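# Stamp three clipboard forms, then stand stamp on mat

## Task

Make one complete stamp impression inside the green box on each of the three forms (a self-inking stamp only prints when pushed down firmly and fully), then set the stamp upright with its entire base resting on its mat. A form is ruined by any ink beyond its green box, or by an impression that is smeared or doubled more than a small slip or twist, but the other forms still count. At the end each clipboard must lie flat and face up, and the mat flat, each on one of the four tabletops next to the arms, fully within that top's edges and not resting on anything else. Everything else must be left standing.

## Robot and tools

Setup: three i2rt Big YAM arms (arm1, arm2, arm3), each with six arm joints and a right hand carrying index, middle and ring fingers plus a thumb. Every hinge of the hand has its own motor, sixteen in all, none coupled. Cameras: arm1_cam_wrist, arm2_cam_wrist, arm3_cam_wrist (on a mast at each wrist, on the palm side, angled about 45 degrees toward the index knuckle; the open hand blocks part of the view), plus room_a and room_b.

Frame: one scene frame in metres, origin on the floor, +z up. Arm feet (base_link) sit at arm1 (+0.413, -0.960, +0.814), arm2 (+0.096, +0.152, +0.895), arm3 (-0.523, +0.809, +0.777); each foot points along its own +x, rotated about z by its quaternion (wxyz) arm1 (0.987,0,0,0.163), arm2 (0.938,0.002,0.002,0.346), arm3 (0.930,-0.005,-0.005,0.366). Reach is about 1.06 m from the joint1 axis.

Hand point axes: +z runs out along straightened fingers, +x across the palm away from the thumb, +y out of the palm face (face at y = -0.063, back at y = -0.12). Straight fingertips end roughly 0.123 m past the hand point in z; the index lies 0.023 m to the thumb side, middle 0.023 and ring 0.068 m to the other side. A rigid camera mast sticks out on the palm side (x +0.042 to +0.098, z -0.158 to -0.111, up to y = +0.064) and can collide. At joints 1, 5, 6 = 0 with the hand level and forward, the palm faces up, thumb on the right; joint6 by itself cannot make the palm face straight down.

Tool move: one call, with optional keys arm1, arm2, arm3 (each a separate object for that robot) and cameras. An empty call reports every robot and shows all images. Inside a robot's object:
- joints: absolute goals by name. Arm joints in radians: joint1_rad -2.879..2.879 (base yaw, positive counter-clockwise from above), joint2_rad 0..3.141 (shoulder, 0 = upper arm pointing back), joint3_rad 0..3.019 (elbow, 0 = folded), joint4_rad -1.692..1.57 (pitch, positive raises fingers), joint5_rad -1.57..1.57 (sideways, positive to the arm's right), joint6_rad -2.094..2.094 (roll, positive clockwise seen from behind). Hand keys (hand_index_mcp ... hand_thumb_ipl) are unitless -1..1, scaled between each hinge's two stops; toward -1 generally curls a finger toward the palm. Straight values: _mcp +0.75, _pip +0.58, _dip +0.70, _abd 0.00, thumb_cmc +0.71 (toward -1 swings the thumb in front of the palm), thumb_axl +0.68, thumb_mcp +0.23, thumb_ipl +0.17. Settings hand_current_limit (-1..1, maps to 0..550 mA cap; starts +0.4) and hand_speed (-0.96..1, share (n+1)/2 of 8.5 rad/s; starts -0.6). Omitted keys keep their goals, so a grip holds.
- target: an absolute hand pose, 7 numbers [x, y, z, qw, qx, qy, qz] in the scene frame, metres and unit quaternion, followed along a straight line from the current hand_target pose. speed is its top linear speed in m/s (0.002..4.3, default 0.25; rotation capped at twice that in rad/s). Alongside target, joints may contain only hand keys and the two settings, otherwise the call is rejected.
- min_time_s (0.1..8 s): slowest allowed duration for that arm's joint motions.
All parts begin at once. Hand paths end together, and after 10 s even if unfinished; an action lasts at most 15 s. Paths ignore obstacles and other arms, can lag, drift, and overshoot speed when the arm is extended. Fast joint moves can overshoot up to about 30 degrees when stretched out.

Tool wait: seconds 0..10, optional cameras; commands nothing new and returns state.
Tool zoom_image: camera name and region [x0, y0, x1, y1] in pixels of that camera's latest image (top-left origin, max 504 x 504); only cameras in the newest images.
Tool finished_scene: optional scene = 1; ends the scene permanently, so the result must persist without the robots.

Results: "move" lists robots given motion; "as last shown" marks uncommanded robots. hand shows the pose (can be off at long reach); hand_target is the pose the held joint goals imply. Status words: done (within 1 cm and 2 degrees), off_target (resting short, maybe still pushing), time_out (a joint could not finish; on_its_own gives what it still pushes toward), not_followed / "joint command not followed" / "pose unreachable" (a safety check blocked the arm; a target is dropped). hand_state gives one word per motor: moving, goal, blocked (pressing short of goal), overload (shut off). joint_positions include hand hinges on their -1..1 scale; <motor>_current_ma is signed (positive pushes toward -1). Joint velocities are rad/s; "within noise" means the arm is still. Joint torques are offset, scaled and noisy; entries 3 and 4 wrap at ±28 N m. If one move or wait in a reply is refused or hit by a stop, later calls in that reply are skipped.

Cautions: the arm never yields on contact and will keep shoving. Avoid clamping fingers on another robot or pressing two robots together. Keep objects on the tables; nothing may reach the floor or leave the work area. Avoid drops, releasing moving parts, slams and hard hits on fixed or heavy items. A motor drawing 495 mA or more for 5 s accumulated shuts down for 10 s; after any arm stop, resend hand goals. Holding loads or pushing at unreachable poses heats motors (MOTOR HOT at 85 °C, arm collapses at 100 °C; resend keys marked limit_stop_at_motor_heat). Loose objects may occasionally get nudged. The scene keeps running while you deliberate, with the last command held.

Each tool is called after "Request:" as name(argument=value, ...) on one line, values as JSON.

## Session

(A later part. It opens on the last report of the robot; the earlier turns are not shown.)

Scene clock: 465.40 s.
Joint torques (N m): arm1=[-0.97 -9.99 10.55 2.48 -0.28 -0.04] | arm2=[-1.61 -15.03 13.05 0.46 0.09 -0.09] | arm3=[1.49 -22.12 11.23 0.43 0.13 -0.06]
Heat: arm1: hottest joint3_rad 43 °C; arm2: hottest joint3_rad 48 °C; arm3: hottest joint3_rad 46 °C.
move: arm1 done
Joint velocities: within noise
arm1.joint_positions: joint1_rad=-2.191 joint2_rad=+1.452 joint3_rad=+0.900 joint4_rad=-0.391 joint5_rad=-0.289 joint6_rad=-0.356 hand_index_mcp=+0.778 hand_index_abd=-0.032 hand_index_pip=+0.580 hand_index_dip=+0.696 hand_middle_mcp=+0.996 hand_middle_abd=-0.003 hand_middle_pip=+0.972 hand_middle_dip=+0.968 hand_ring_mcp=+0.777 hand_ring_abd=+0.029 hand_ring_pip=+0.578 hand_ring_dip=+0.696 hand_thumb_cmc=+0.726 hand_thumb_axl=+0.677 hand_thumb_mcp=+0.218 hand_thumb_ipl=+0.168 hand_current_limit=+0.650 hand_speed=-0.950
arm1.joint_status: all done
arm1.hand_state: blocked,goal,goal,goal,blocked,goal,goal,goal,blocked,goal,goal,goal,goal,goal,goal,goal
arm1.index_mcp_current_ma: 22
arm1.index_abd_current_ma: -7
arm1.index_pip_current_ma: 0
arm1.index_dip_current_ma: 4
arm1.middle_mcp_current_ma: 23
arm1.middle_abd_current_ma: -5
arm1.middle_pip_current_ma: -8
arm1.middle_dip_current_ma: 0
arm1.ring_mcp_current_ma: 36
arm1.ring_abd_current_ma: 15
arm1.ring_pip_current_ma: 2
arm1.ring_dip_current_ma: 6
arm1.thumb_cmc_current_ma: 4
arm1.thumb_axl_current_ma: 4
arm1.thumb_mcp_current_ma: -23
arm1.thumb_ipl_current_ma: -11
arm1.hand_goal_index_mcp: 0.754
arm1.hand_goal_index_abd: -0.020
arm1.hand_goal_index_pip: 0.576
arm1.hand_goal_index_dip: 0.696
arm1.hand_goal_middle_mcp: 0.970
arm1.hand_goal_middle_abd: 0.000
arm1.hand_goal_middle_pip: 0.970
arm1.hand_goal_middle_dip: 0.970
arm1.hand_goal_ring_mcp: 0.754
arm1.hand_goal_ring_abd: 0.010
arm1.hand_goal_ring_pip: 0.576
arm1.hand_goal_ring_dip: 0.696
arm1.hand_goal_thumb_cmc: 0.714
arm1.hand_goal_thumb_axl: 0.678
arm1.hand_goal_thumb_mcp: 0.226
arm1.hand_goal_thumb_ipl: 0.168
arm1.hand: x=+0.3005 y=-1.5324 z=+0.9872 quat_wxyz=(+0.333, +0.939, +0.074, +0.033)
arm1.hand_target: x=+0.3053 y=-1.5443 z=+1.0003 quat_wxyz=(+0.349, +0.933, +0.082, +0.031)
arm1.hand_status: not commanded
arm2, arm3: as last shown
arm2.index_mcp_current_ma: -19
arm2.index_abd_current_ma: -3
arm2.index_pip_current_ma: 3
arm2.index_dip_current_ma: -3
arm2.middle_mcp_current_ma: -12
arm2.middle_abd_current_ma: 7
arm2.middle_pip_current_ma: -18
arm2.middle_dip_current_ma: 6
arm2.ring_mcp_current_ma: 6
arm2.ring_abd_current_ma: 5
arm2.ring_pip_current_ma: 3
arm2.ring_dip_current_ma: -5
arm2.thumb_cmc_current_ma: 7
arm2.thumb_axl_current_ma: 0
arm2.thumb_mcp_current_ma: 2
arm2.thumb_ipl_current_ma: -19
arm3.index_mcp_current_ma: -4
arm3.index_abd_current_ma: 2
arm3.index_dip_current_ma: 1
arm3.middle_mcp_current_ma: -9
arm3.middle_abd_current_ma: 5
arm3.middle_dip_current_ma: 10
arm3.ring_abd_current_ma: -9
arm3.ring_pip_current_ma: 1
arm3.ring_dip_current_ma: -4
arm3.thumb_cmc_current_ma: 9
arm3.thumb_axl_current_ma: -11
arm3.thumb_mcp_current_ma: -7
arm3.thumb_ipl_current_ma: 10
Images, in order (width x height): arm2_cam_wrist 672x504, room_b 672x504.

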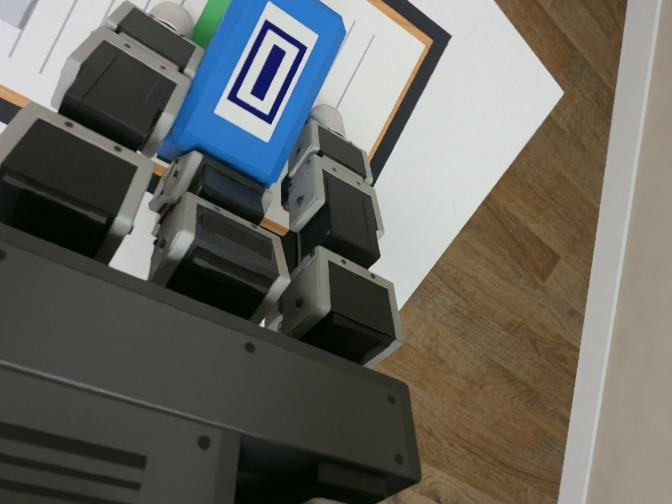

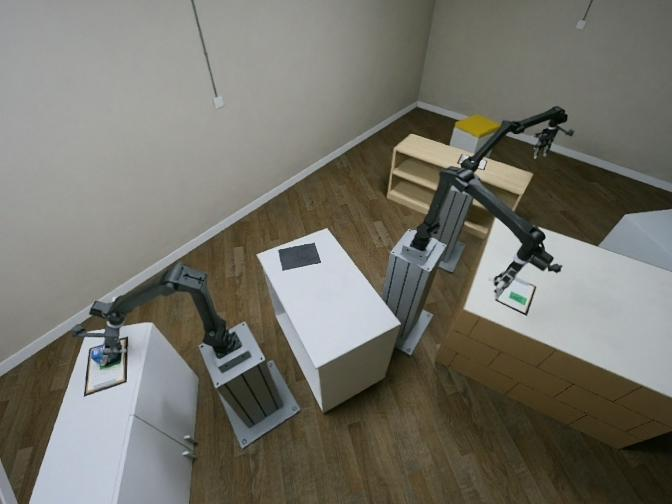

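Request:
move(arm1={"joints":{"hand_index_abd":0.08,"hand_ring_abd":-0.08,"hand_speed":-0.93}}, cameras=["arm2_cam_wrist","room_b"])

Request:
zoom_image(camera="room_b", region=[92, 340, 132, 380])

Scene clock: 466.47 s.
Joint torques (N m): arm1=[-0.91 -9.93 10.52 2.45 -0.27 -0.03] | arm2=[-1.61 -15.03 13.05 0.47 0.1 -0.09] | arm3=[1.61 -22.18 11.28 0.46 0.15 -0.07]
Heat: arm1: hottest joint3_rad 44 °C; arm2: hottest joint3_rad 48 °C; arm3: hottest joint3_rad 46 °C.
move: arm1 off_target
Joint velocities: within noise
arm1.joint_positions: joint1_rad=-2.191 joint2_rad=+1.452 joint3_rad=+0.900 joint4_rad=-0.391 joint5_rad=-0.289 joint6_rad=-0.356 hand_index_mcp=+0.778 hand_index_abd=+0.065 hand_index_pip=+0.580 hand_index_dip=+0.696 hand_middle_mcp=+0.996 hand_middle_abd=-0.003 hand_middle_pip=+0.972 hand_middle_dip=+0.968 hand_ring_mcp=+0.777 hand_ring_abd=-0.058 hand_ring_pip=+0.578 hand_ring_dip=+0.696 hand_thumb_cmc=+0.726 hand_thumb_axl=+0.677 hand_thumb_mcp=+0.218 hand_thumb_ipl=+0.168 hand_current_limit=+0.650 hand_speed=-0.930
arm1.joint_status: hand_ring_abd off_target (ended at -0.058, target -0.080); the others done
arm1.hand_state: blocked,goal,goal,goal,blocked,goal,goal,goal,blocked,blocked,goal,goal,goal,goal,goal,goal
arm1.index_mcp_current_ma: 21
arm1.index_abd_current_ma: -10
arm1.index_pip_current_ma: 3
arm1.index_dip_current_ma: 2
arm1.middle_mcp_current_ma: 29
arm1.middle_abd_current_ma: -7
arm1.middle_pip_current_ma: -1
arm1.middle_dip_current_ma: -3
arm1.ring_mcp_current_ma: 42
arm1.ring_abd_current_ma: 13
arm1.ring_pip_current_ma: 2
arm1.ring_dip_current_ma: 1
arm1.thumb_cmc_current_ma: 4
arm1.thumb_axl_current_ma: 4
arm1.thumb_mcp_current_ma: -19
arm1.thumb_ipl_current_ma: -9
arm1.hand_goal_index_mcp: 0.754
arm1.hand_goal_index_abd: 0.080
arm1.hand_goal_index_pip: 0.576
arm1.hand_goal_index_dip: 0.696
arm1.hand_goal_middle_mcp: 0.970
arm1.hand_goal_middle_abd: 0.000
arm1.hand_goal_middle_pip: 0.970
arm1.hand_goal_middle_dip: 0.970
arm1.hand_goal_ring_mcp: 0.754
arm1.hand_goal_ring_abd: -0.080
arm1.hand_goal_ring_pip: 0.576
arm1.hand_goal_ring_dip: 0.696
arm1.hand_goal_thumb_cmc: 0.714
arm1.hand_goal_thumb_axl: 0.678
arm1.hand_goal_thumb_mcp: 0.226
arm1.hand_goal_thumb_ipl: 0.168
arm1.hand: x=+0.3005 y=-1.5324 z=+0.9872 quat_wxyz=(+0.333, +0.939, +0.074, +0.033)
arm1.hand_target: x=+0.3053 y=-1.5443 z=+1.0003 quat_wxyz=(+0.349, +0.933, +0.082, +0.031)
arm1.hand_status: not commanded
arm2, arm3: as last shown
arm2.index_mcp_current_ma: 9
arm2.index_abd_current_ma: -6
arm2.index_pip_current_ma: -19
arm2.index_dip_current_ma: 14
arm2.middle_mcp_current_ma: -18
arm2.middle_abd_current_ma: 5
arm2.middle_pip_current_ma: -7
arm2.middle_dip_current_ma: 29
arm2.ring_mcp_current_ma: 19
arm2.ring_abd_current_ma: 13
arm2.ring_pip_current_ma: 13
arm2.thumb_cmc_current_ma: 6
arm2.thumb_axl_current_ma: -12
arm2.thumb_mcp_current_ma: -1
arm2.thumb_ipl_current_ma: -4
arm3.index_mcp_current_ma: -1
arm3.index_abd_current_ma: 4
arm3.index_pip_current_ma: 0
arm3.index_dip_current_ma: -3
arm3.middle_mcp_current_ma: -5
arm3.middle_abd_current_ma: 4
arm3.middle_pip_current_ma: -7
arm3.middle_dip_current_ma: 6
arm3.ring_mcp_current_ma: 7
arm3.ring_abd_current_ma: -4
arm3.ring_pip_current_ma: 3
arm3.ring_dip_current_ma: -7
arm3.thumb_cmc_current_ma: 6
arm3.thumb_axl_current_ma: -12
arm3.thumb_mcp_current_ma: -1
arm3.thumb_ipl_current_ma: 8
Images, in order (width x height): arm2_cam_wrist 672x504, room_b 672x504.

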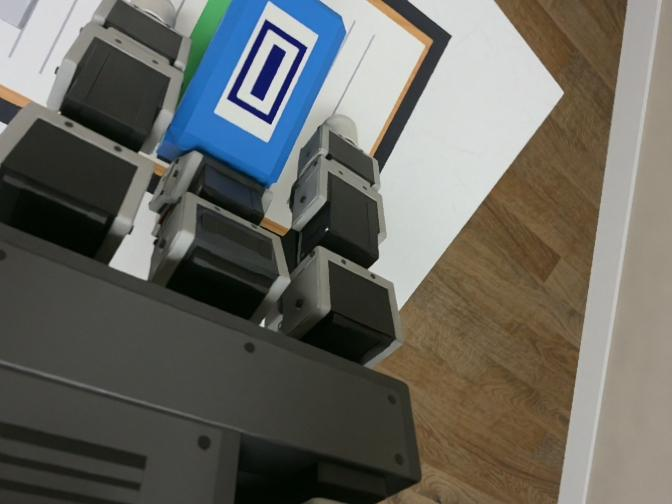

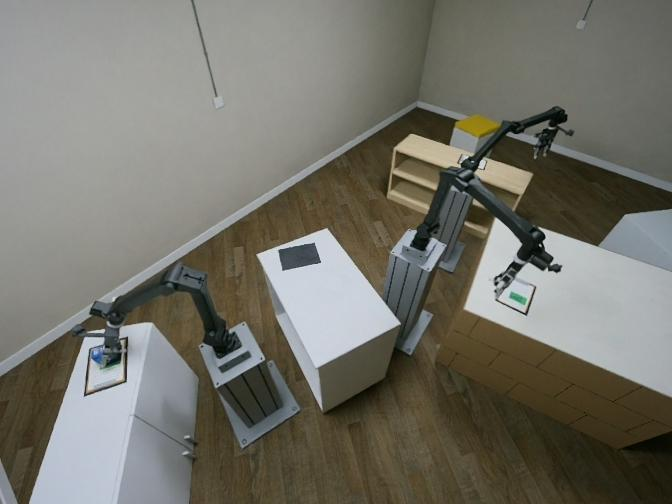

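Scaled by 12.600.

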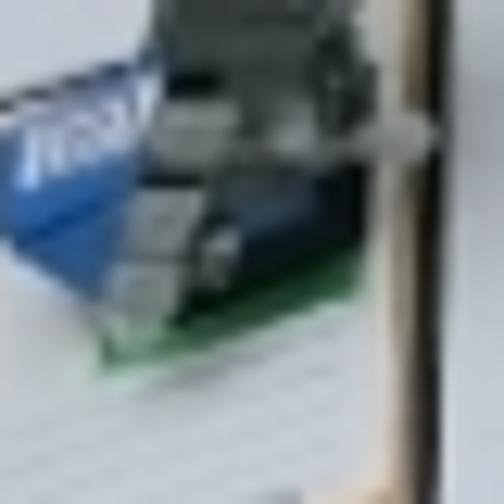

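Request:
move(arm1={"joints":{"hand_index_abd":0.2,"hand_ring_abd":-0.2,"hand_speed":-0.8}})

Request:
move(arm1={"target":[0.292,-1.468,1.092,0.349,0.933,0.0817,0.0305],"speed":0.08}, cameras=["arm2_cam_wrist","room_b"])

Request:
zoom_image(camera="room_b", region=[92, 340, 132, 380])

Scene clock: 467.27 s.
Joint torques (N m): arm1=[-0.91 -9.93 10.56 2.47 -0.28 -0.04] | arm2=[-1.61 -15.03 13.05 0.46 0.1 -0.09] | arm3=[1.49 -22.24 11.26 0.47 0.15 -0.06]
Heat: arm1: hottest joint3_rad 44 °C; arm2: hottest joint3_rad 48 °C; arm3: hottest joint3_rad 46 °C.
move: arm1 off_target
Joint velocities: within noise
arm1.joint_positions: joint1_rad=-2.191 joint2_rad=+1.452 joint3_rad=+0.900 joint4_rad=-0.391 joint5_rad=-0.289 joint6_rad=-0.356 hand_index_mcp=+0.778 hand_index_abd=+0.185 hand_index_pip=+0.580 hand_index_dip=+0.696 hand_middle_mcp=+0.996 hand_middle_abd=-0.003 hand_middle_pip=+0.972 hand_middle_dip=+0.968 hand_ring_mcp=+0.777 hand_ring_abd=-0.177 hand_ring_pip=+0.578 hand_ring_dip=+0.696 hand_thumb_cmc=+0.726 hand_thumb_axl=+0.677 hand_thumb_mcp=+0.218 hand_thumb_ipl=+0.168 hand_current_limit=+0.650 hand_speed=-0.800
arm1.joint_status: hand_ring_abd off_target (ended at -0.177, target -0.200); the others done
arm1.hand_state: blocked,goal,goal,goal,blocked,goal,goal,goal,blocked,blocked,goal,goal,goal,goal,goal,goal
arm1.index_mcp_current_ma: 28
arm1.index_abd_current_ma: -12
arm1.index_pip_current_ma: -3
arm1.index_dip_current_ma: 3
arm1.middle_mcp_current_ma: 26
arm1.middle_abd_current_ma: -1
arm1.middle_pip_current_ma: -4
arm1.middle_dip_current_ma: -3
arm1.ring_mcp_current_ma: 33
arm1.ring_abd_current_ma: 17
arm1.ring_pip_current_ma: -2
arm1.ring_dip_current_ma: 2
arm1.thumb_cmc_current_ma: 6
arm1.thumb_axl_current_ma: 6
arm1.thumb_mcp_current_ma: -20
arm1.thumb_ipl_current_ma: -9
arm1.hand_goal_index_mcp: 0.754
arm1.hand_goal_index_abd: 0.200
arm1.hand_goal_index_pip: 0.576
arm1.hand_goal_index_dip: 0.696
arm1.hand_goal_middle_mcp: 0.970
arm1.hand_goal_middle_abd: 0.000
arm1.hand_goal_middle_pip: 0.970
arm1.hand_goal_middle_dip: 0.970
arm1.hand_goal_ring_mcp: 0.754
arm1.hand_goal_ring_abd: -0.200
arm1.hand_goal_ring_pip: 0.576
arm1.hand_goal_ring_dip: 0.696
arm1.hand_goal_thumb_cmc: 0.714
arm1.hand_goal_thumb_axl: 0.678
arm1.hand_goal_thumb_mcp: 0.226
arm1.hand_goal_thumb_ipl: 0.168
arm1.hand: x=+0.3005 y=-1.5324 z=+0.9872 quat_wxyz=(+0.333, +0.939, +0.074, +0.033)
arm1.hand_target: x=+0.3053 y=-1.5443 z=+1.0003 quat_wxyz=(+0.349, +0.933, +0.082, +0.031)
arm1.hand_status: not commanded
arm2, arm3: as last shown
arm2.index_mcp_current_ma: 13
arm2.index_abd_current_ma: -14
arm2.index_pip_current_ma: -9
arm2.index_dip_current_ma: -11
arm2.middle_mcp_current_ma: 2
arm2.middle_abd_current_ma: -4
arm2.middle_pip_current_ma: -6
arm2.middle_dip_current_ma: -9
arm2.ring_mcp_current_ma: 16
arm2.ring_abd_current_ma: -2
arm2.ring_pip_current_ma: -5
arm2.ring_dip_current_ma: -7
arm2.thumb_cmc_current_ma: 23
arm2.thumb_axl_current_ma: -9
arm2.thumb_mcp_current_ma: 2
arm2.thumb_ipl_current_ma: -13
arm3.index_mcp_current_ma: -3
arm3.index_abd_current_ma: 7
arm3.index_pip_current_ma: -1
arm3.middle_mcp_current_ma: -11
arm3.middle_abd_current_ma: 10
arm3.middle_pip_current_ma: -3
arm3.middle_dip_current_ma: 12
arm3.ring_mcp_current_ma: 4
arm3.ring_abd_current_ma: -7
arm3.ring_pip_current_ma: 1
arm3.ring_dip_current_ma: -2
arm3.thumb_cmc_current_ma: 10
arm3.thumb_mcp_current_ma: 1
arm3.thumb_ipl_current_ma: 11
pictures: none

Scene clock: 469.50 s.
Joint torques (N m): arm1=[-3.25 -8.76 11.71 1.51 -0.38 -0.13] | arm2=[-1.61 -15.03 13.05 0.44 0.09 -0.09] | arm3=[1.55 -22.24 11.28 0.44 0.15 -0.07]
Heat: arm1: hottest joint3_rad 44 °C; arm2: hottest joint3_rad 48 °C; arm3: hottest joint3_rad 46 °C.
move: arm1 off_target
Joint velocities: within noise
arm1.joint_positions: joint1_rad=-2.259 joint2_rad=+1.188 joint3_rad=+0.900 joint4_rad=-0.678 joint5_rad=-0.345 joint6_rad=-0.422 hand_index_mcp=+0.778 hand_index_abd=+0.185 hand_index_pip=+0.580 hand_index_dip=+0.696 hand_middle_mcp=+0.985 hand_middle_abd=+0.002 hand_middle_pip=+0.965 hand_middle_dip=+0.968 hand_ring_mcp=+0.777 hand_ring_abd=-0.177 hand_ring_pip=+0.578 hand_ring_dip=+0.696 hand_thumb_cmc=+0.726 hand_thumb_axl=+0.677 hand_thumb_mcp=+0.218 hand_thumb_ipl=+0.168 hand_current_limit=+0.650 hand_speed=-0.800
arm1.joint_status: not commanded
arm1.hand_state: blocked,goal,goal,goal,goal,goal,goal,goal,blocked,blocked,goal,goal,goal,goal,goal,goal
arm1.index_mcp_current_ma: 30
arm1.index_abd_current_ma: -10
arm1.index_pip_current_ma: -2
arm1.index_dip_current_ma: 7
arm1.middle_mcp_current_ma: 10
arm1.middle_abd_current_ma: 4
arm1.middle_pip_current_ma: -10
arm1.middle_dip_current_ma: 5
arm1.ring_mcp_current_ma: 39
arm1.ring_abd_current_ma: 17
arm1.ring_pip_current_ma: 3
arm1.ring_dip_current_ma: 0
arm1.thumb_cmc_current_ma: 7
arm1.thumb_axl_current_ma: 4
arm1.thumb_mcp_current_ma: -23
arm1.thumb_ipl_current_ma: -2
arm1.hand_goal_index_mcp: 0.754
arm1.hand_goal_index_abd: 0.200
arm1.hand_goal_index_pip: 0.576
arm1.hand_goal_index_dip: 0.696
arm1.hand_goal_middle_mcp: 0.970
arm1.hand_goal_middle_abd: 0.000
arm1.hand_goal_middle_pip: 0.970
arm1.hand_goal_middle_dip: 0.970
arm1.hand_goal_ring_mcp: 0.754
arm1.hand_goal_ring_abd: -0.200
arm1.hand_goal_ring_pip: 0.576
arm1.hand_goal_ring_dip: 0.696
arm1.hand_goal_thumb_cmc: 0.714
arm1.hand_goal_thumb_axl: 0.678
arm1.hand_goal_thumb_mcp: 0.226
arm1.hand_goal_thumb_ipl: 0.168
arm1.hand: x=+0.2995 y=-1.4660 z=+1.0707 quat_wxyz=(+0.333, +0.939, +0.080, +0.040)
arm1.hand_target: x=+0.2921 y=-1.4676 z=+1.0919 quat_wxyz=(+0.349, +0.933, +0.082, +0.030)
arm1.hand_status: off_target (0.023 m and 2.2 deg from the pose sent, 0.123 m and 2.2 deg at the start)
arm2, arm3: as last shown
arm2.index_mcp_current_ma: 7
arm2.index_pip_current_ma: 12
arm2.index_dip_current_ma: -15
arm2.middle_mcp_current_ma: -10
arm2.middle_abd_current_ma: -6
arm2.middle_pip_current_ma: -25
arm2.middle_dip_current_ma: 16
arm2.ring_mcp_current_ma: 23
arm2.ring_abd_current_ma: 25
arm2.ring_pip_current_ma: 2
arm2.ring_dip_current_ma: -6
arm2.thumb_cmc_current_ma: 13
arm2.thumb_axl_current_ma: -2
arm2.thumb_mcp_current_ma: -15
arm2.thumb_ipl_current_ma: 2
arm3.index_mcp_current_ma: -2
arm3.index_abd_current_ma: 8
arm3.index_pip_current_ma: -2
arm3.index_dip_current_ma: -7
arm3.middle_abd_current_ma: 2
arm3.middle_pip_current_ma: -6
arm3.middle_dip_current_ma: 6
arm3.ring_mcp_current_ma: 8
arm3.ring_abd_current_ma: -5
arm3.ring_pip_current_ma: 2
arm3.ring_dip_current_ma: -7
arm3.thumb_cmc_current_ma: 9
arm3.thumb_axl_current_ma: -8
arm3.thumb_mcp_current_ma: -6
arm3.thumb_ipl_current_ma: 7
Images, in order (width x height): arm2_cam_wrist 672x504, room_b 672x504.

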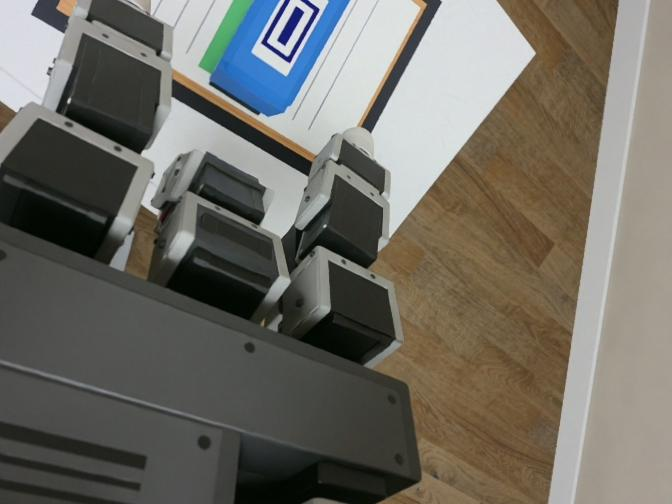

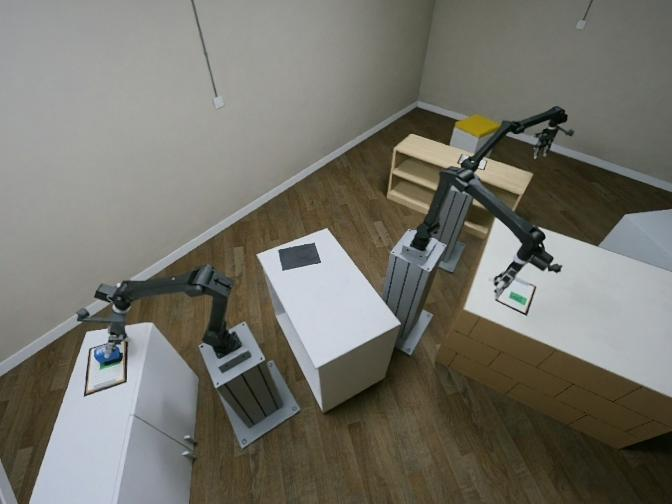

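Scaled by 12.600.

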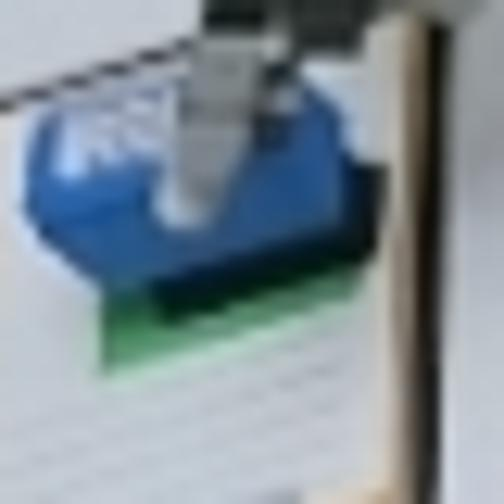

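Request:
move(arm1={"target":[0.305,-1.565,1.16,0.035,0.9956,0.0871,0.0031],"speed":0.25,"joints":{"hand_index_abd":0.0,"hand_ring_abd":0.0}}, cameras=["arm2_cam_wrist","room_b"])

Request:
zoom_image(camera="room_b", region=[92, 340, 132, 380])

Scene clock: 472.13 s.
Joint torques (N m): arm1=[-0.91 -13.22 13.55 0.65 0.3 0.05] | arm2=[-1.61 -15.03 13.05 0.46 0.09 -0.09] | arm3=[1.61 -22.24 11.25 0.47 0.14 -0.08]
Heat: arm1: hottest joint3_rad 44 °C; arm2: hottest joint3_rad 49 °C; arm3: hottest joint3_rad 46 °C.
move: arm1 off_target
Joint velocities: within noise
arm1.joint_positions: joint1_rad=-2.111 joint2_rad=+1.657 joint3_rad=+1.825 joint4_rad=-1.672 joint5_rad=-0.030 joint6_rad=-0.382 hand_index_mcp=+0.758 hand_index_abd=+0.011 hand_index_pip=+0.577 hand_index_dip=+0.696 hand_middle_mcp=+0.961 hand_middle_abd=+0.002 hand_middle_pip=+0.965 hand_middle_dip=+0.968 hand_ring_mcp=+0.756 hand_ring_abd=-0.011 hand_ring_pip=+0.569 hand_ring_dip=+0.696 hand_thumb_cmc=+0.725 hand_thumb_axl=+0.677 hand_thumb_mcp=+0.218 hand_thumb_ipl=+0.168 hand_current_limit=+0.650 hand_speed=-0.800
arm1.joint_status: all done
arm1.hand_state: goal,goal,goal,goal,goal,goal,goal,goal,goal,goal,goal,goal,goal,goal,goal,goal
arm1.index_mcp_current_ma: 1
arm1.index_abd_current_ma: 10
arm1.index_pip_current_ma: -3
arm1.index_dip_current_ma: 5
arm1.middle_mcp_current_ma: -19
arm1.middle_abd_current_ma: 4
arm1.middle_pip_current_ma: -15
arm1.middle_dip_current_ma: -5
arm1.ring_mcp_current_ma: 8
arm1.ring_abd_current_ma: -11
arm1.ring_pip_current_ma: -6
arm1.ring_dip_current_ma: 3
arm1.thumb_cmc_current_ma: 6
arm1.thumb_axl_current_ma: 9
arm1.thumb_mcp_current_ma: -22
arm1.thumb_ipl_current_ma: -7
arm1.hand_goal_index_mcp: 0.754
arm1.hand_goal_index_abd: 0.000
arm1.hand_goal_index_pip: 0.576
arm1.hand_goal_index_dip: 0.696
arm1.hand_goal_middle_mcp: 0.970
arm1.hand_goal_middle_abd: 0.000
arm1.hand_goal_middle_pip: 0.970
arm1.hand_goal_middle_dip: 0.970
arm1.hand_goal_ring_mcp: 0.754
arm1.hand_goal_ring_abd: 0.000
arm1.hand_goal_ring_pip: 0.576
arm1.hand_goal_ring_dip: 0.696
arm1.hand_goal_thumb_cmc: 0.714
arm1.hand_goal_thumb_axl: 0.678
arm1.hand_goal_thumb_mcp: 0.226
arm1.hand_goal_thumb_ipl: 0.168
arm1.hand: x=+0.3016 y=-1.5524 z=+1.1388 quat_wxyz=(+0.036, +0.996, +0.086, +0.005)
arm1.hand_target: x=+0.3053 y=-1.5638 z=+1.1594 quat_wxyz=(+0.055, +0.995, +0.087, -0.002)
arm1.hand_status: off_target (0.025 m and 0.3 deg from the pose sent, 0.133 m and 35.2 deg at the start; a joint's target at an end of its range on 26 of 67 steps)
arm2, arm3: as last shown
arm2.index_mcp_current_ma: 13
arm2.index_abd_current_ma: -28
arm2.index_pip_current_ma: -3
arm2.index_dip_current_ma: 8
arm2.middle_mcp_current_ma: -19
arm2.middle_abd_current_ma: 1
arm2.middle_pip_current_ma: -5
arm2.middle_dip_current_ma: -1
arm2.ring_mcp_current_ma: 29
arm2.ring_abd_current_ma: -5
arm2.ring_pip_current_ma: 3
arm2.ring_dip_current_ma: 17
arm2.thumb_cmc_current_ma: 9
arm2.thumb_axl_current_ma: 1
arm2.thumb_mcp_current_ma: -9
arm2.thumb_ipl_current_ma: 1
arm3.index_mcp_current_ma: -1
arm3.index_abd_current_ma: 4
arm3.index_pip_current_ma: 0
arm3.index_dip_current_ma: -4
arm3.middle_mcp_current_ma: -14
arm3.middle_abd_current_ma: 9
arm3.middle_pip_current_ma: -5
arm3.middle_dip_current_ma: 12
arm3.ring_mcp_current_ma: 4
arm3.ring_abd_current_ma: -7
arm3.ring_pip_current_ma: 1
arm3.thumb_cmc_current_ma: 11
arm3.thumb_axl_current_ma: -9
arm3.thumb_mcp_current_ma: -3
arm3.thumb_ipl_current_ma: 9
Images, in order (width x height): arm2_cam_wrist 672x504, room_b 672x504.

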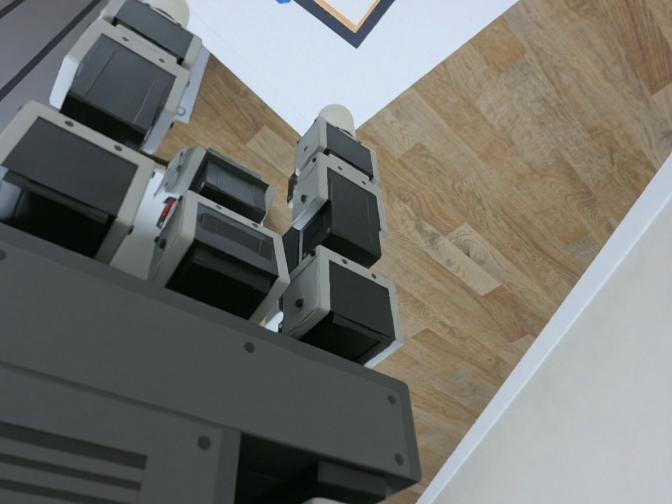

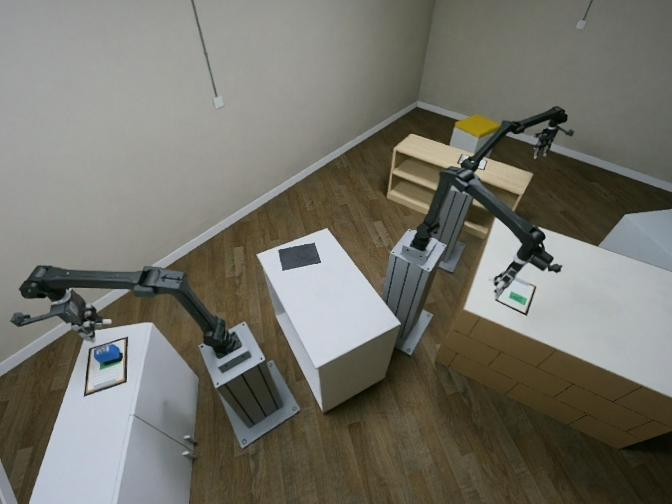

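Scaled by 12.600.

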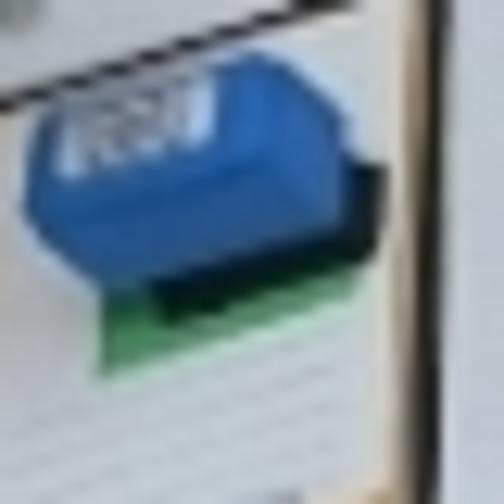

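Request:
move(arm1={"target":[0.3097,-1.584,1.035,0.0,0.9962,0.0872,0.0],"speed":0.2}, cameras=["arm2_cam_wrist","room_b"])

Request:
zoom_image(camera="arm2_cam_wrist", region=[150, 0, 450, 225])

Scene clock: 473.63 s.
Joint torques (N m): arm1=[-0.67 -15.68 9.36 1.02 0.33 0.05] | arm2=[-1.61 -14.97 13.05 0.46 0.09 -0.09] | arm3=[1.49 -22.07 11.26 0.46 0.14 -0.07]
Heat: arm1: hottest joint3_rad 44 °C; arm2: hottest joint3_rad 49 °C; arm3: hottest joint3_rad 46 °C.
move: arm1 done
Joint velocities: within noise
arm1.joint_positions: joint1_rad=-2.089 joint2_rad=+1.768 joint3_rad=+1.713 joint4_rad=-1.526 joint5_rad=-0.004 joint6_rad=-0.361 hand_index_mcp=+0.755 hand_index_abd=+0.011 hand_index_pip=+0.574 hand_index_dip=+0.696 hand_middle_mcp=+0.957 hand_middle_abd=+0.002 hand_middle_pip=+0.965 hand_middle_dip=+0.968 hand_ring_mcp=+0.756 hand_ring_abd=-0.011 hand_ring_pip=+0.569 hand_ring_dip=+0.696 hand_thumb_cmc=+0.716 hand_thumb_axl=+0.677 hand_thumb_mcp=+0.218 hand_thumb_ipl=+0.168 hand_current_limit=+0.650 hand_speed=-0.800
arm1.joint_status: not commanded
arm1.hand_state: goal,goal,goal,goal,goal,goal,goal,goal,goal,goal,goal,goal,goal,goal,goal,goal
arm1.index_mcp_current_ma: 3
arm1.index_abd_current_ma: 10
arm1.index_pip_current_ma: -6
arm1.index_dip_current_ma: 5
arm1.middle_mcp_current_ma: -24
arm1.middle_abd_current_ma: 2
arm1.middle_pip_current_ma: -10
arm1.middle_dip_current_ma: -7
arm1.ring_mcp_current_ma: 8
arm1.ring_abd_current_ma: -11
arm1.ring_pip_current_ma: -6
arm1.ring_dip_current_ma: -3
arm1.thumb_cmc_current_ma: -9
arm1.thumb_axl_current_ma: 7
arm1.thumb_mcp_current_ma: -18
arm1.thumb_ipl_current_ma: -9
arm1.hand_goal_index_mcp: 0.754
arm1.hand_goal_index_abd: 0.000
arm1.hand_goal_index_pip: 0.576
arm1.hand_goal_index_dip: 0.696
arm1.hand_goal_middle_mcp: 0.970
arm1.hand_goal_middle_abd: 0.000
arm1.hand_goal_middle_pip: 0.970
arm1.hand_goal_middle_dip: 0.970
arm1.hand_goal_ring_mcp: 0.754
arm1.hand_goal_ring_abd: 0.000
arm1.hand_goal_ring_pip: 0.576
arm1.hand_goal_ring_dip: 0.696
arm1.hand_goal_thumb_cmc: 0.714
arm1.hand_goal_thumb_axl: 0.678
arm1.hand_goal_thumb_mcp: 0.226
arm1.hand_goal_thumb_ipl: 0.168
arm1.hand: x=+0.3030 y=-1.5796 z=+1.0330 quat_wxyz=(-0.005, +0.996, +0.085, +0.003)
arm1.hand_target: x=+0.3096 y=-1.5839 z=+1.0352 quat_wxyz=(+0.000, +0.996, +0.087, +0.000)
arm1.hand_status: done (0.008 m and 0.7 deg from the pose sent, 0.109 m and 4.1 deg at the start)
arm2.joint_positions: joint1_rad=-0.297 joint2_rad=+1.646 joint3_rad=+1.447 joint4_rad=-1.379 joint5_rad=-0.004 joint6_rad=+0.010 hand_index_mcp=+0.758 hand_index_abd=-0.021 hand_index_pip=+0.579 hand_index_dip=+0.695 hand_middle_mcp=+0.956 hand_middle_abd=-0.004 hand_middle_pip=+0.961 hand_middle_dip=+0.965 hand_ring_mcp=+0.759 hand_ring_abd=+0.012 hand_ring_pip=+0.573 hand_ring_dip=+0.687 hand_thumb_cmc=+0.727 hand_thumb_axl=+0.677 hand_thumb_mcp=+0.214 hand_thumb_ipl=+0.168 hand_current_limit=+0.400 hand_speed=-0.600
arm2.joint_status: not commanded
arm2.hand_state: goal,blocked,goal,goal,goal,goal,goal,goal,goal,goal,goal,goal,goal,goal,goal,goal
arm2.index_mcp_current_ma: -7
arm2.index_abd_current_ma: 0
arm2.index_pip_current_ma: 0
arm2.index_dip_current_ma: -3
arm2.middle_mcp_current_ma: -29
arm2.middle_abd_current_ma: -19
arm2.middle_pip_current_ma: -4
arm2.middle_dip_current_ma: -3
arm2.ring_mcp_current_ma: 4
arm2.ring_abd_current_ma: 13
arm2.ring_pip_current_ma: 18
arm2.ring_dip_current_ma: -15
arm2.thumb_cmc_current_ma: 29
arm2.thumb_axl_current_ma: 4
arm2.thumb_mcp_current_ma: 0
arm2.thumb_ipl_current_ma: -5
arm2.hand_goal_index_mcp: 0.754
arm2.hand_goal_index_abd: 0.000
arm2.hand_goal_index_pip: 0.576
arm2.hand_goal_index_dip: 0.696
arm2.hand_goal_middle_mcp: 0.970
arm2.hand_goal_middle_abd: 0.000
arm2.hand_goal_middle_pip: 0.970
arm2.hand_goal_middle_dip: 0.970
arm2.hand_goal_ring_mcp: 0.754
arm2.hand_goal_ring_abd: 0.000
arm2.hand_goal_ring_pip: 0.576
arm2.hand_goal_ring_dip: 0.696
arm2.hand_goal_thumb_cmc: 0.714
arm2.hand_goal_thumb_axl: 0.678
arm2.hand_goal_thumb_mcp: 0.226
arm2.hand_goal_thumb_ipl: 0.168
arm2.hand: x=+0.6339 y=+0.3596 z=+1.0719 quat_wxyz=(-0.007, +0.553, +0.833, -0.002)
arm2.hand_target: x=+0.6459 y=+0.3624 z=+1.0996 quat_wxyz=(+0.008, +0.553, +0.833, +0.019)
arm2.hand_status: not commanded
arm3.joint_positions: joint1_rad=+0.904 joint2_rad=+2.229 joint3_rad=+2.433 joint4_rad=-1.685 joint5_rad=+0.008 joint6_rad=+1.581 hand_index_mcp=+0.748 hand_index_abd=+0.003 hand_index_pip=+0.571 hand_index_dip=+0.701 hand_middle_mcp=+0.960 hand_middle_abd=+0.000 hand_middle_pip=+0.966 hand_middle_dip=+0.968 hand_ring_mcp=+0.748 hand_ring_abd=+0.007 hand_ring_pip=+0.570 hand_ring_dip=+0.698 hand_thumb_cmc=+0.719 hand_thumb_axl=+0.677 hand_thumb_mcp=+0.221 hand_thumb_ipl=+0.168 hand_current_limit=+0.400 hand_speed=-0.600
arm3.joint_status: not commanded
arm3.hand_state: goal,goal,goal,goal,goal,goal,goal,goal,goal,goal,goal,goal,goal,goal,goal,goal
arm3.index_mcp_current_ma: -2
arm3.index_abd_current_ma: 7
arm3.index_pip_current_ma: -2
arm3.index_dip_current_ma: -2
arm3.middle_mcp_current_ma: -11
arm3.middle_abd_current_ma: 5
arm3.middle_pip_current_ma: -3
arm3.middle_dip_current_ma: 10
arm3.ring_mcp_current_ma: 7
arm3.ring_abd_current_ma: -8
arm3.ring_pip_current_ma: 1
arm3.ring_dip_current_ma: -3
arm3.thumb_cmc_current_ma: 13
arm3.thumb_axl_current_ma: -9
arm3.thumb_mcp_current_ma: -2
arm3.thumb_ipl_current_ma: 8
arm3.hand_goal_index_mcp: 0.754
arm3.hand_goal_index_abd: 0.000
arm3.hand_goal_index_pip: 0.576
arm3.hand_goal_index_dip: 0.696
arm3.hand_goal_middle_mcp: 0.970
arm3.hand_goal_middle_abd: 0.000
arm3.hand_goal_middle_pip: 0.970
arm3.hand_goal_middle_dip: 0.970
arm3.hand_goal_ring_mcp: 0.754
arm3.hand_goal_ring_abd: 0.000
arm3.hand_goal_ring_pip: 0.576
arm3.hand_goal_ring_dip: 0.696
arm3.hand_goal_thumb_cmc: 0.714
arm3.hand_goal_thumb_axl: 0.678
arm3.hand_goal_thumb_mcp: 0.226
arm3.hand_goal_thumb_ipl: 0.168
arm3.hand: x=-0.4964 y=+1.4951 z=+0.9914 quat_wxyz=(-0.024, +0.680, +0.732, +0.036)
arm3.hand_target: x=-0.4940 y=+1.4990 z=+1.0070 quat_wxyz=(-0.033, +0.679, +0.732, +0.046)
arm3.hand_status: not commanded
Images, in order (width x height): arm2_cam_wrist 672x504, room_b 672x504.

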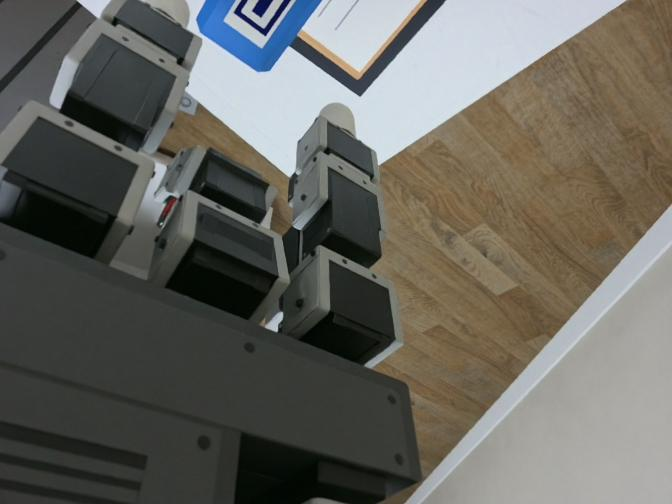

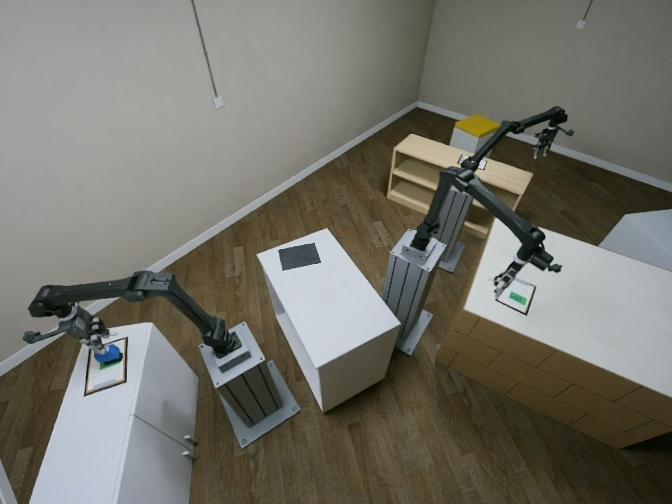

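Scaled by 1.680.

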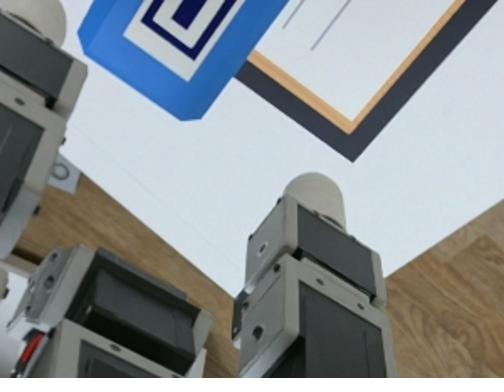

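Request:
move(arm1={"target":[0.3195,-1.576,1.024,0.0,0.9962,0.0872,0.0],"speed":0.12}, cameras=["arm2_cam_wrist","room_b"])

Request:
zoom_image(camera="arm2_cam_wrist", region=[150, 0, 450, 225])

Scene clock: 475.10 s.
Joint torques (N m): arm1=[-0.91 -17.73 8.5 1.01 0.32 0.05] | arm2=[-1.61 -15.03 13.05 0.46 0.1 -0.09] | arm3=[1.44 -22.36 11.23 0.39 0.14 -0.06]
Heat: arm1: hottest joint3_rad 44 °C; arm2: hottest joint3_rad 49 °C; arm3: hottest joint3_rad 46 °C.
move: arm1 off_target
Joint velocities: within noise
arm1.joint_positions: joint1_rad=-2.073 joint2_rad=+1.768 joint3_rad=+1.660 joint4_rad=-1.488 joint5_rad=-0.004 joint6_rad=-0.346 hand_index_mcp=+0.755 hand_index_abd=+0.011 hand_index_pip=+0.574 hand_index_dip=+0.696 hand_middle_mcp=+0.957 hand_middle_abd=+0.002 hand_middle_pip=+0.965 hand_middle_dip=+0.968 hand_ring_mcp=+0.756 hand_ring_abd=-0.011 hand_ring_pip=+0.569 hand_ring_dip=+0.696 hand_thumb_cmc=+0.716 hand_thumb_axl=+0.677 hand_thumb_mcp=+0.218 hand_thumb_ipl=+0.168 hand_current_limit=+0.650 hand_speed=-0.800
arm1.joint_status: not commanded
arm1.hand_state: goal,goal,goal,goal,goal,goal,goal,goal,goal,goal,goal,goal,goal,goal,goal,goal
arm1.index_mcp_current_ma: -4
arm1.index_abd_current_ma: 7
arm1.index_pip_current_ma: -7
arm1.index_dip_current_ma: 3
arm1.middle_mcp_current_ma: -24
arm1.middle_abd_current_ma: 3
arm1.middle_pip_current_ma: -13
arm1.middle_dip_current_ma: -4
arm1.ring_mcp_current_ma: 11
arm1.ring_abd_current_ma: -7
arm1.ring_pip_current_ma: -9
arm1.ring_dip_current_ma: 2
arm1.thumb_cmc_current_ma: -7
arm1.thumb_axl_current_ma: 11
arm1.thumb_mcp_current_ma: -23
arm1.thumb_ipl_current_ma: -2
arm1.hand_goal_index_mcp: 0.754
arm1.hand_goal_index_abd: 0.000
arm1.hand_goal_index_pip: 0.576
arm1.hand_goal_index_dip: 0.696
arm1.hand_goal_middle_mcp: 0.970
arm1.hand_goal_middle_abd: 0.000
arm1.hand_goal_middle_pip: 0.970
arm1.hand_goal_middle_dip: 0.970
arm1.hand_goal_ring_mcp: 0.754
arm1.hand_goal_ring_abd: 0.000
arm1.hand_goal_ring_pip: 0.576
arm1.hand_goal_ring_dip: 0.696
arm1.hand_goal_thumb_cmc: 0.714
arm1.hand_goal_thumb_axl: 0.678
arm1.hand_goal_thumb_mcp: 0.226
arm1.hand_goal_thumb_ipl: 0.168
arm1.hand: x=+0.3124 y=-1.5757 z=+1.0115 quat_wxyz=(-0.012, +0.996, +0.086, +0.005)
arm1.hand_target: x=+0.3194 y=-1.5759 z=+1.0240 quat_wxyz=(+0.000, +0.996, +0.087, +0.000)
arm1.hand_status: off_target (0.014 m and 1.6 deg from the pose sent, 0.019 m and 0.7 deg at the start)
arm2, arm3: as last shown
arm2.index_mcp_current_ma: 3
arm2.index_abd_current_ma: -3
arm2.index_pip_current_ma: -1
arm2.index_dip_current_ma: 19
arm2.middle_mcp_current_ma: -20
arm2.middle_abd_current_ma: -10
arm2.middle_pip_current_ma: 0
arm2.middle_dip_current_ma: 8
arm2.ring_mcp_current_ma: 17
arm2.ring_abd_current_ma: 4
arm2.ring_pip_current_ma: -1
arm2.ring_dip_current_ma: 5
arm2.thumb_cmc_current_ma: 3
arm2.thumb_axl_current_ma: -5
arm2.thumb_mcp_current_ma: 4
arm2.thumb_ipl_current_ma: -13
arm3.index_mcp_current_ma: -1
arm3.index_abd_current_ma: 3
arm3.index_pip_current_ma: 2
arm3.index_dip_current_ma: -5
arm3.middle_mcp_current_ma: -9
arm3.middle_abd_current_ma: 9
arm3.middle_pip_current_ma: 0
arm3.middle_dip_current_ma: 8
arm3.ring_abd_current_ma: -7
arm3.ring_dip_current_ma: -6
arm3.thumb_axl_current_ma: -16
arm3.thumb_mcp_current_ma: -3
Images, in order (width x height): arm2_cam_wrist 672x504, room_b 672x504.

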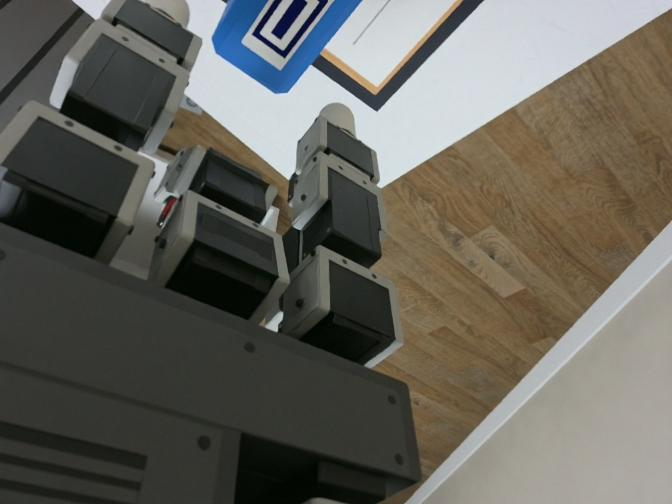

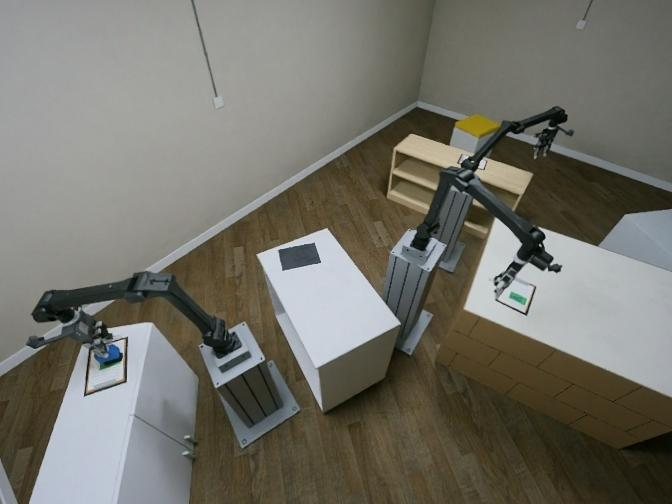

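Scaled by 1.680.

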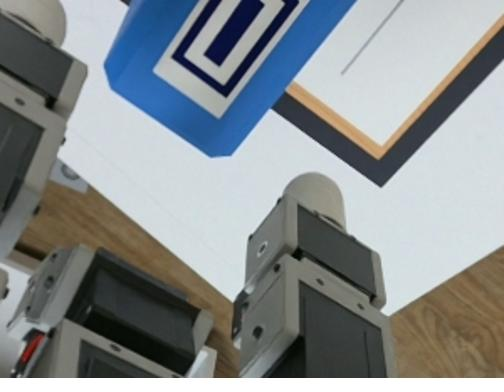

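Request:
move(arm1={"target":[0.3225,-1.5825,0.978,0.008,0.9962,0.0872,0.0007],"speed":0.1}, cameras=["arm2_cam_wrist","room_b"])

Request:
zoom_image(camera="arm2_cam_wrist", region=[150, 0, 450, 225])

Scene clock: 476.63 s.
Joint torques (N m): arm1=[-0.73 -15.44 8.43 1.03 0.11 0.08] | arm2=[-1.61 -15.03 13.04 0.46 0.1 -0.09] | arm3=[1.67 -22.18 11.28 0.47 0.15 -0.07]
Heat: arm1: hottest joint3_rad 44 °C; arm2: hottest joint3_rad 49 °C; arm3: hottest joint3_rad 46 °C.
move: arm1 done
Joint velocities: within noise
arm1.joint_positions: joint1_rad=-2.069 joint2_rad=+1.768 joint3_rad=+1.568 joint4_rad=-1.357 joint5_rad=-0.004 joint6_rad=-0.340 hand_index_mcp=+0.755 hand_index_abd=+0.011 hand_index_pip=+0.574 hand_index_dip=+0.696 hand_middle_mcp=+0.957 hand_middle_abd=+0.002 hand_middle_pip=+0.965 hand_middle_dip=+0.968 hand_ring_mcp=+0.756 hand_ring_abd=-0.011 hand_ring_pip=+0.569 hand_ring_dip=+0.696 hand_thumb_cmc=+0.716 hand_thumb_axl=+0.677 hand_thumb_mcp=+0.218 hand_thumb_ipl=+0.168 hand_current_limit=+0.650 hand_speed=-0.800
arm1.joint_status: not commanded
arm1.hand_state: goal,goal,goal,goal,goal,goal,goal,goal,goal,goal,goal,goal,goal,goal,goal,goal
arm1.index_mcp_current_ma: -4
arm1.index_abd_current_ma: 3
arm1.index_pip_current_ma: -9
arm1.index_dip_current_ma: -1
arm1.middle_mcp_current_ma: -23
arm1.middle_abd_current_ma: -1
arm1.middle_pip_current_ma: -13
arm1.middle_dip_current_ma: -3
arm1.ring_mcp_current_ma: 10
arm1.ring_abd_current_ma: -12
arm1.ring_pip_current_ma: -13
arm1.ring_dip_current_ma: 1
arm1.thumb_cmc_current_ma: -2
arm1.thumb_axl_current_ma: 9
arm1.thumb_mcp_current_ma: -21
arm1.thumb_ipl_current_ma: -9
arm1.hand_goal_index_mcp: 0.754
arm1.hand_goal_index_abd: 0.000
arm1.hand_goal_index_pip: 0.576
arm1.hand_goal_index_dip: 0.696
arm1.hand_goal_middle_mcp: 0.970
arm1.hand_goal_middle_abd: 0.000
arm1.hand_goal_middle_pip: 0.970
arm1.hand_goal_middle_dip: 0.970
arm1.hand_goal_ring_mcp: 0.754
arm1.hand_goal_ring_abd: 0.000
arm1.hand_goal_ring_pip: 0.576
arm1.hand_goal_ring_dip: 0.696
arm1.hand_goal_thumb_cmc: 0.714
arm1.hand_goal_thumb_axl: 0.678
arm1.hand_goal_thumb_mcp: 0.226
arm1.hand_goal_thumb_ipl: 0.168
arm1.hand: x=+0.3139 y=-1.5803 z=+0.9804 quat_wxyz=(+0.007, +0.996, +0.085, +0.000)
arm1.hand_target: x=+0.3225 y=-1.5824 z=+0.9781 quat_wxyz=(+0.008, +0.996, +0.087, +0.001)
arm1.hand_status: done (0.009 m and 0.3 deg from the pose sent, 0.036 m and 2.4 deg at the start)
arm2, arm3: as last shown
arm2.index_mcp_current_ma: -6
arm2.index_abd_current_ma: 6
arm2.index_pip_current_ma: -14
arm2.index_dip_current_ma: 7
arm2.middle_mcp_current_ma: -14
arm2.middle_abd_current_ma: -3
arm2.middle_pip_current_ma: -4
arm2.middle_dip_current_ma: 2
arm2.ring_mcp_current_ma: 11
arm2.ring_abd_current_ma: 13
arm2.ring_pip_current_ma: -3
arm2.ring_dip_current_ma: -1
arm2.thumb_cmc_current_ma: 9
arm2.thumb_axl_current_ma: -10
arm2.thumb_mcp_current_ma: 0
arm2.thumb_ipl_current_ma: -15
arm3.index_mcp_current_ma: -7
arm3.index_abd_current_ma: 1
arm3.index_pip_current_ma: 0
arm3.middle_mcp_current_ma: -10
arm3.middle_abd_current_ma: 7
arm3.middle_pip_current_ma: -5
arm3.middle_dip_current_ma: 10
arm3.ring_mcp_current_ma: 3
arm3.ring_abd_current_ma: -6
arm3.ring_pip_current_ma: 3
arm3.ring_dip_current_ma: -3
arm3.thumb_cmc_current_ma: 8
arm3.thumb_axl_current_ma: -10
arm3.thumb_mcp_current_ma: -2
arm3.thumb_ipl_current_ma: 13
Images, in order (width x height): arm2_cam_wrist 672x504, room_b 672x504.

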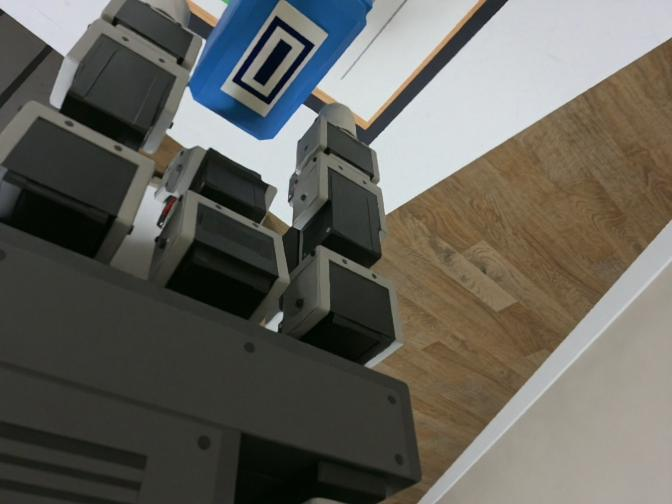

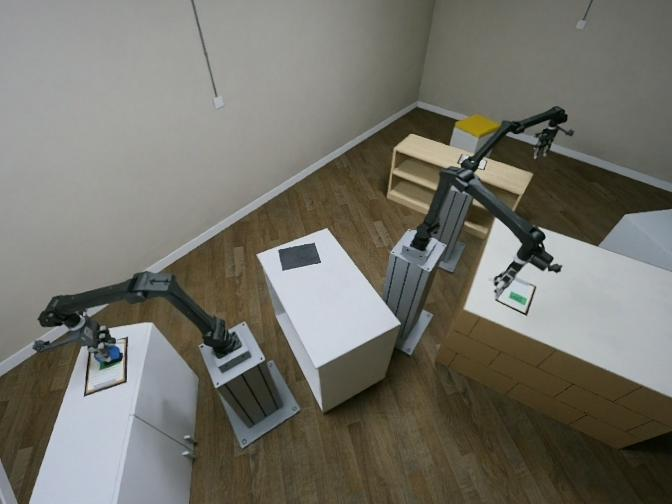

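Scaled by 1.680.

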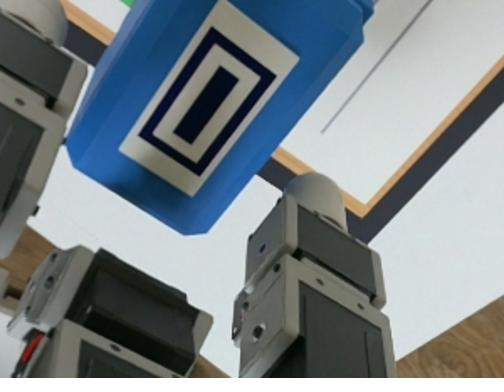

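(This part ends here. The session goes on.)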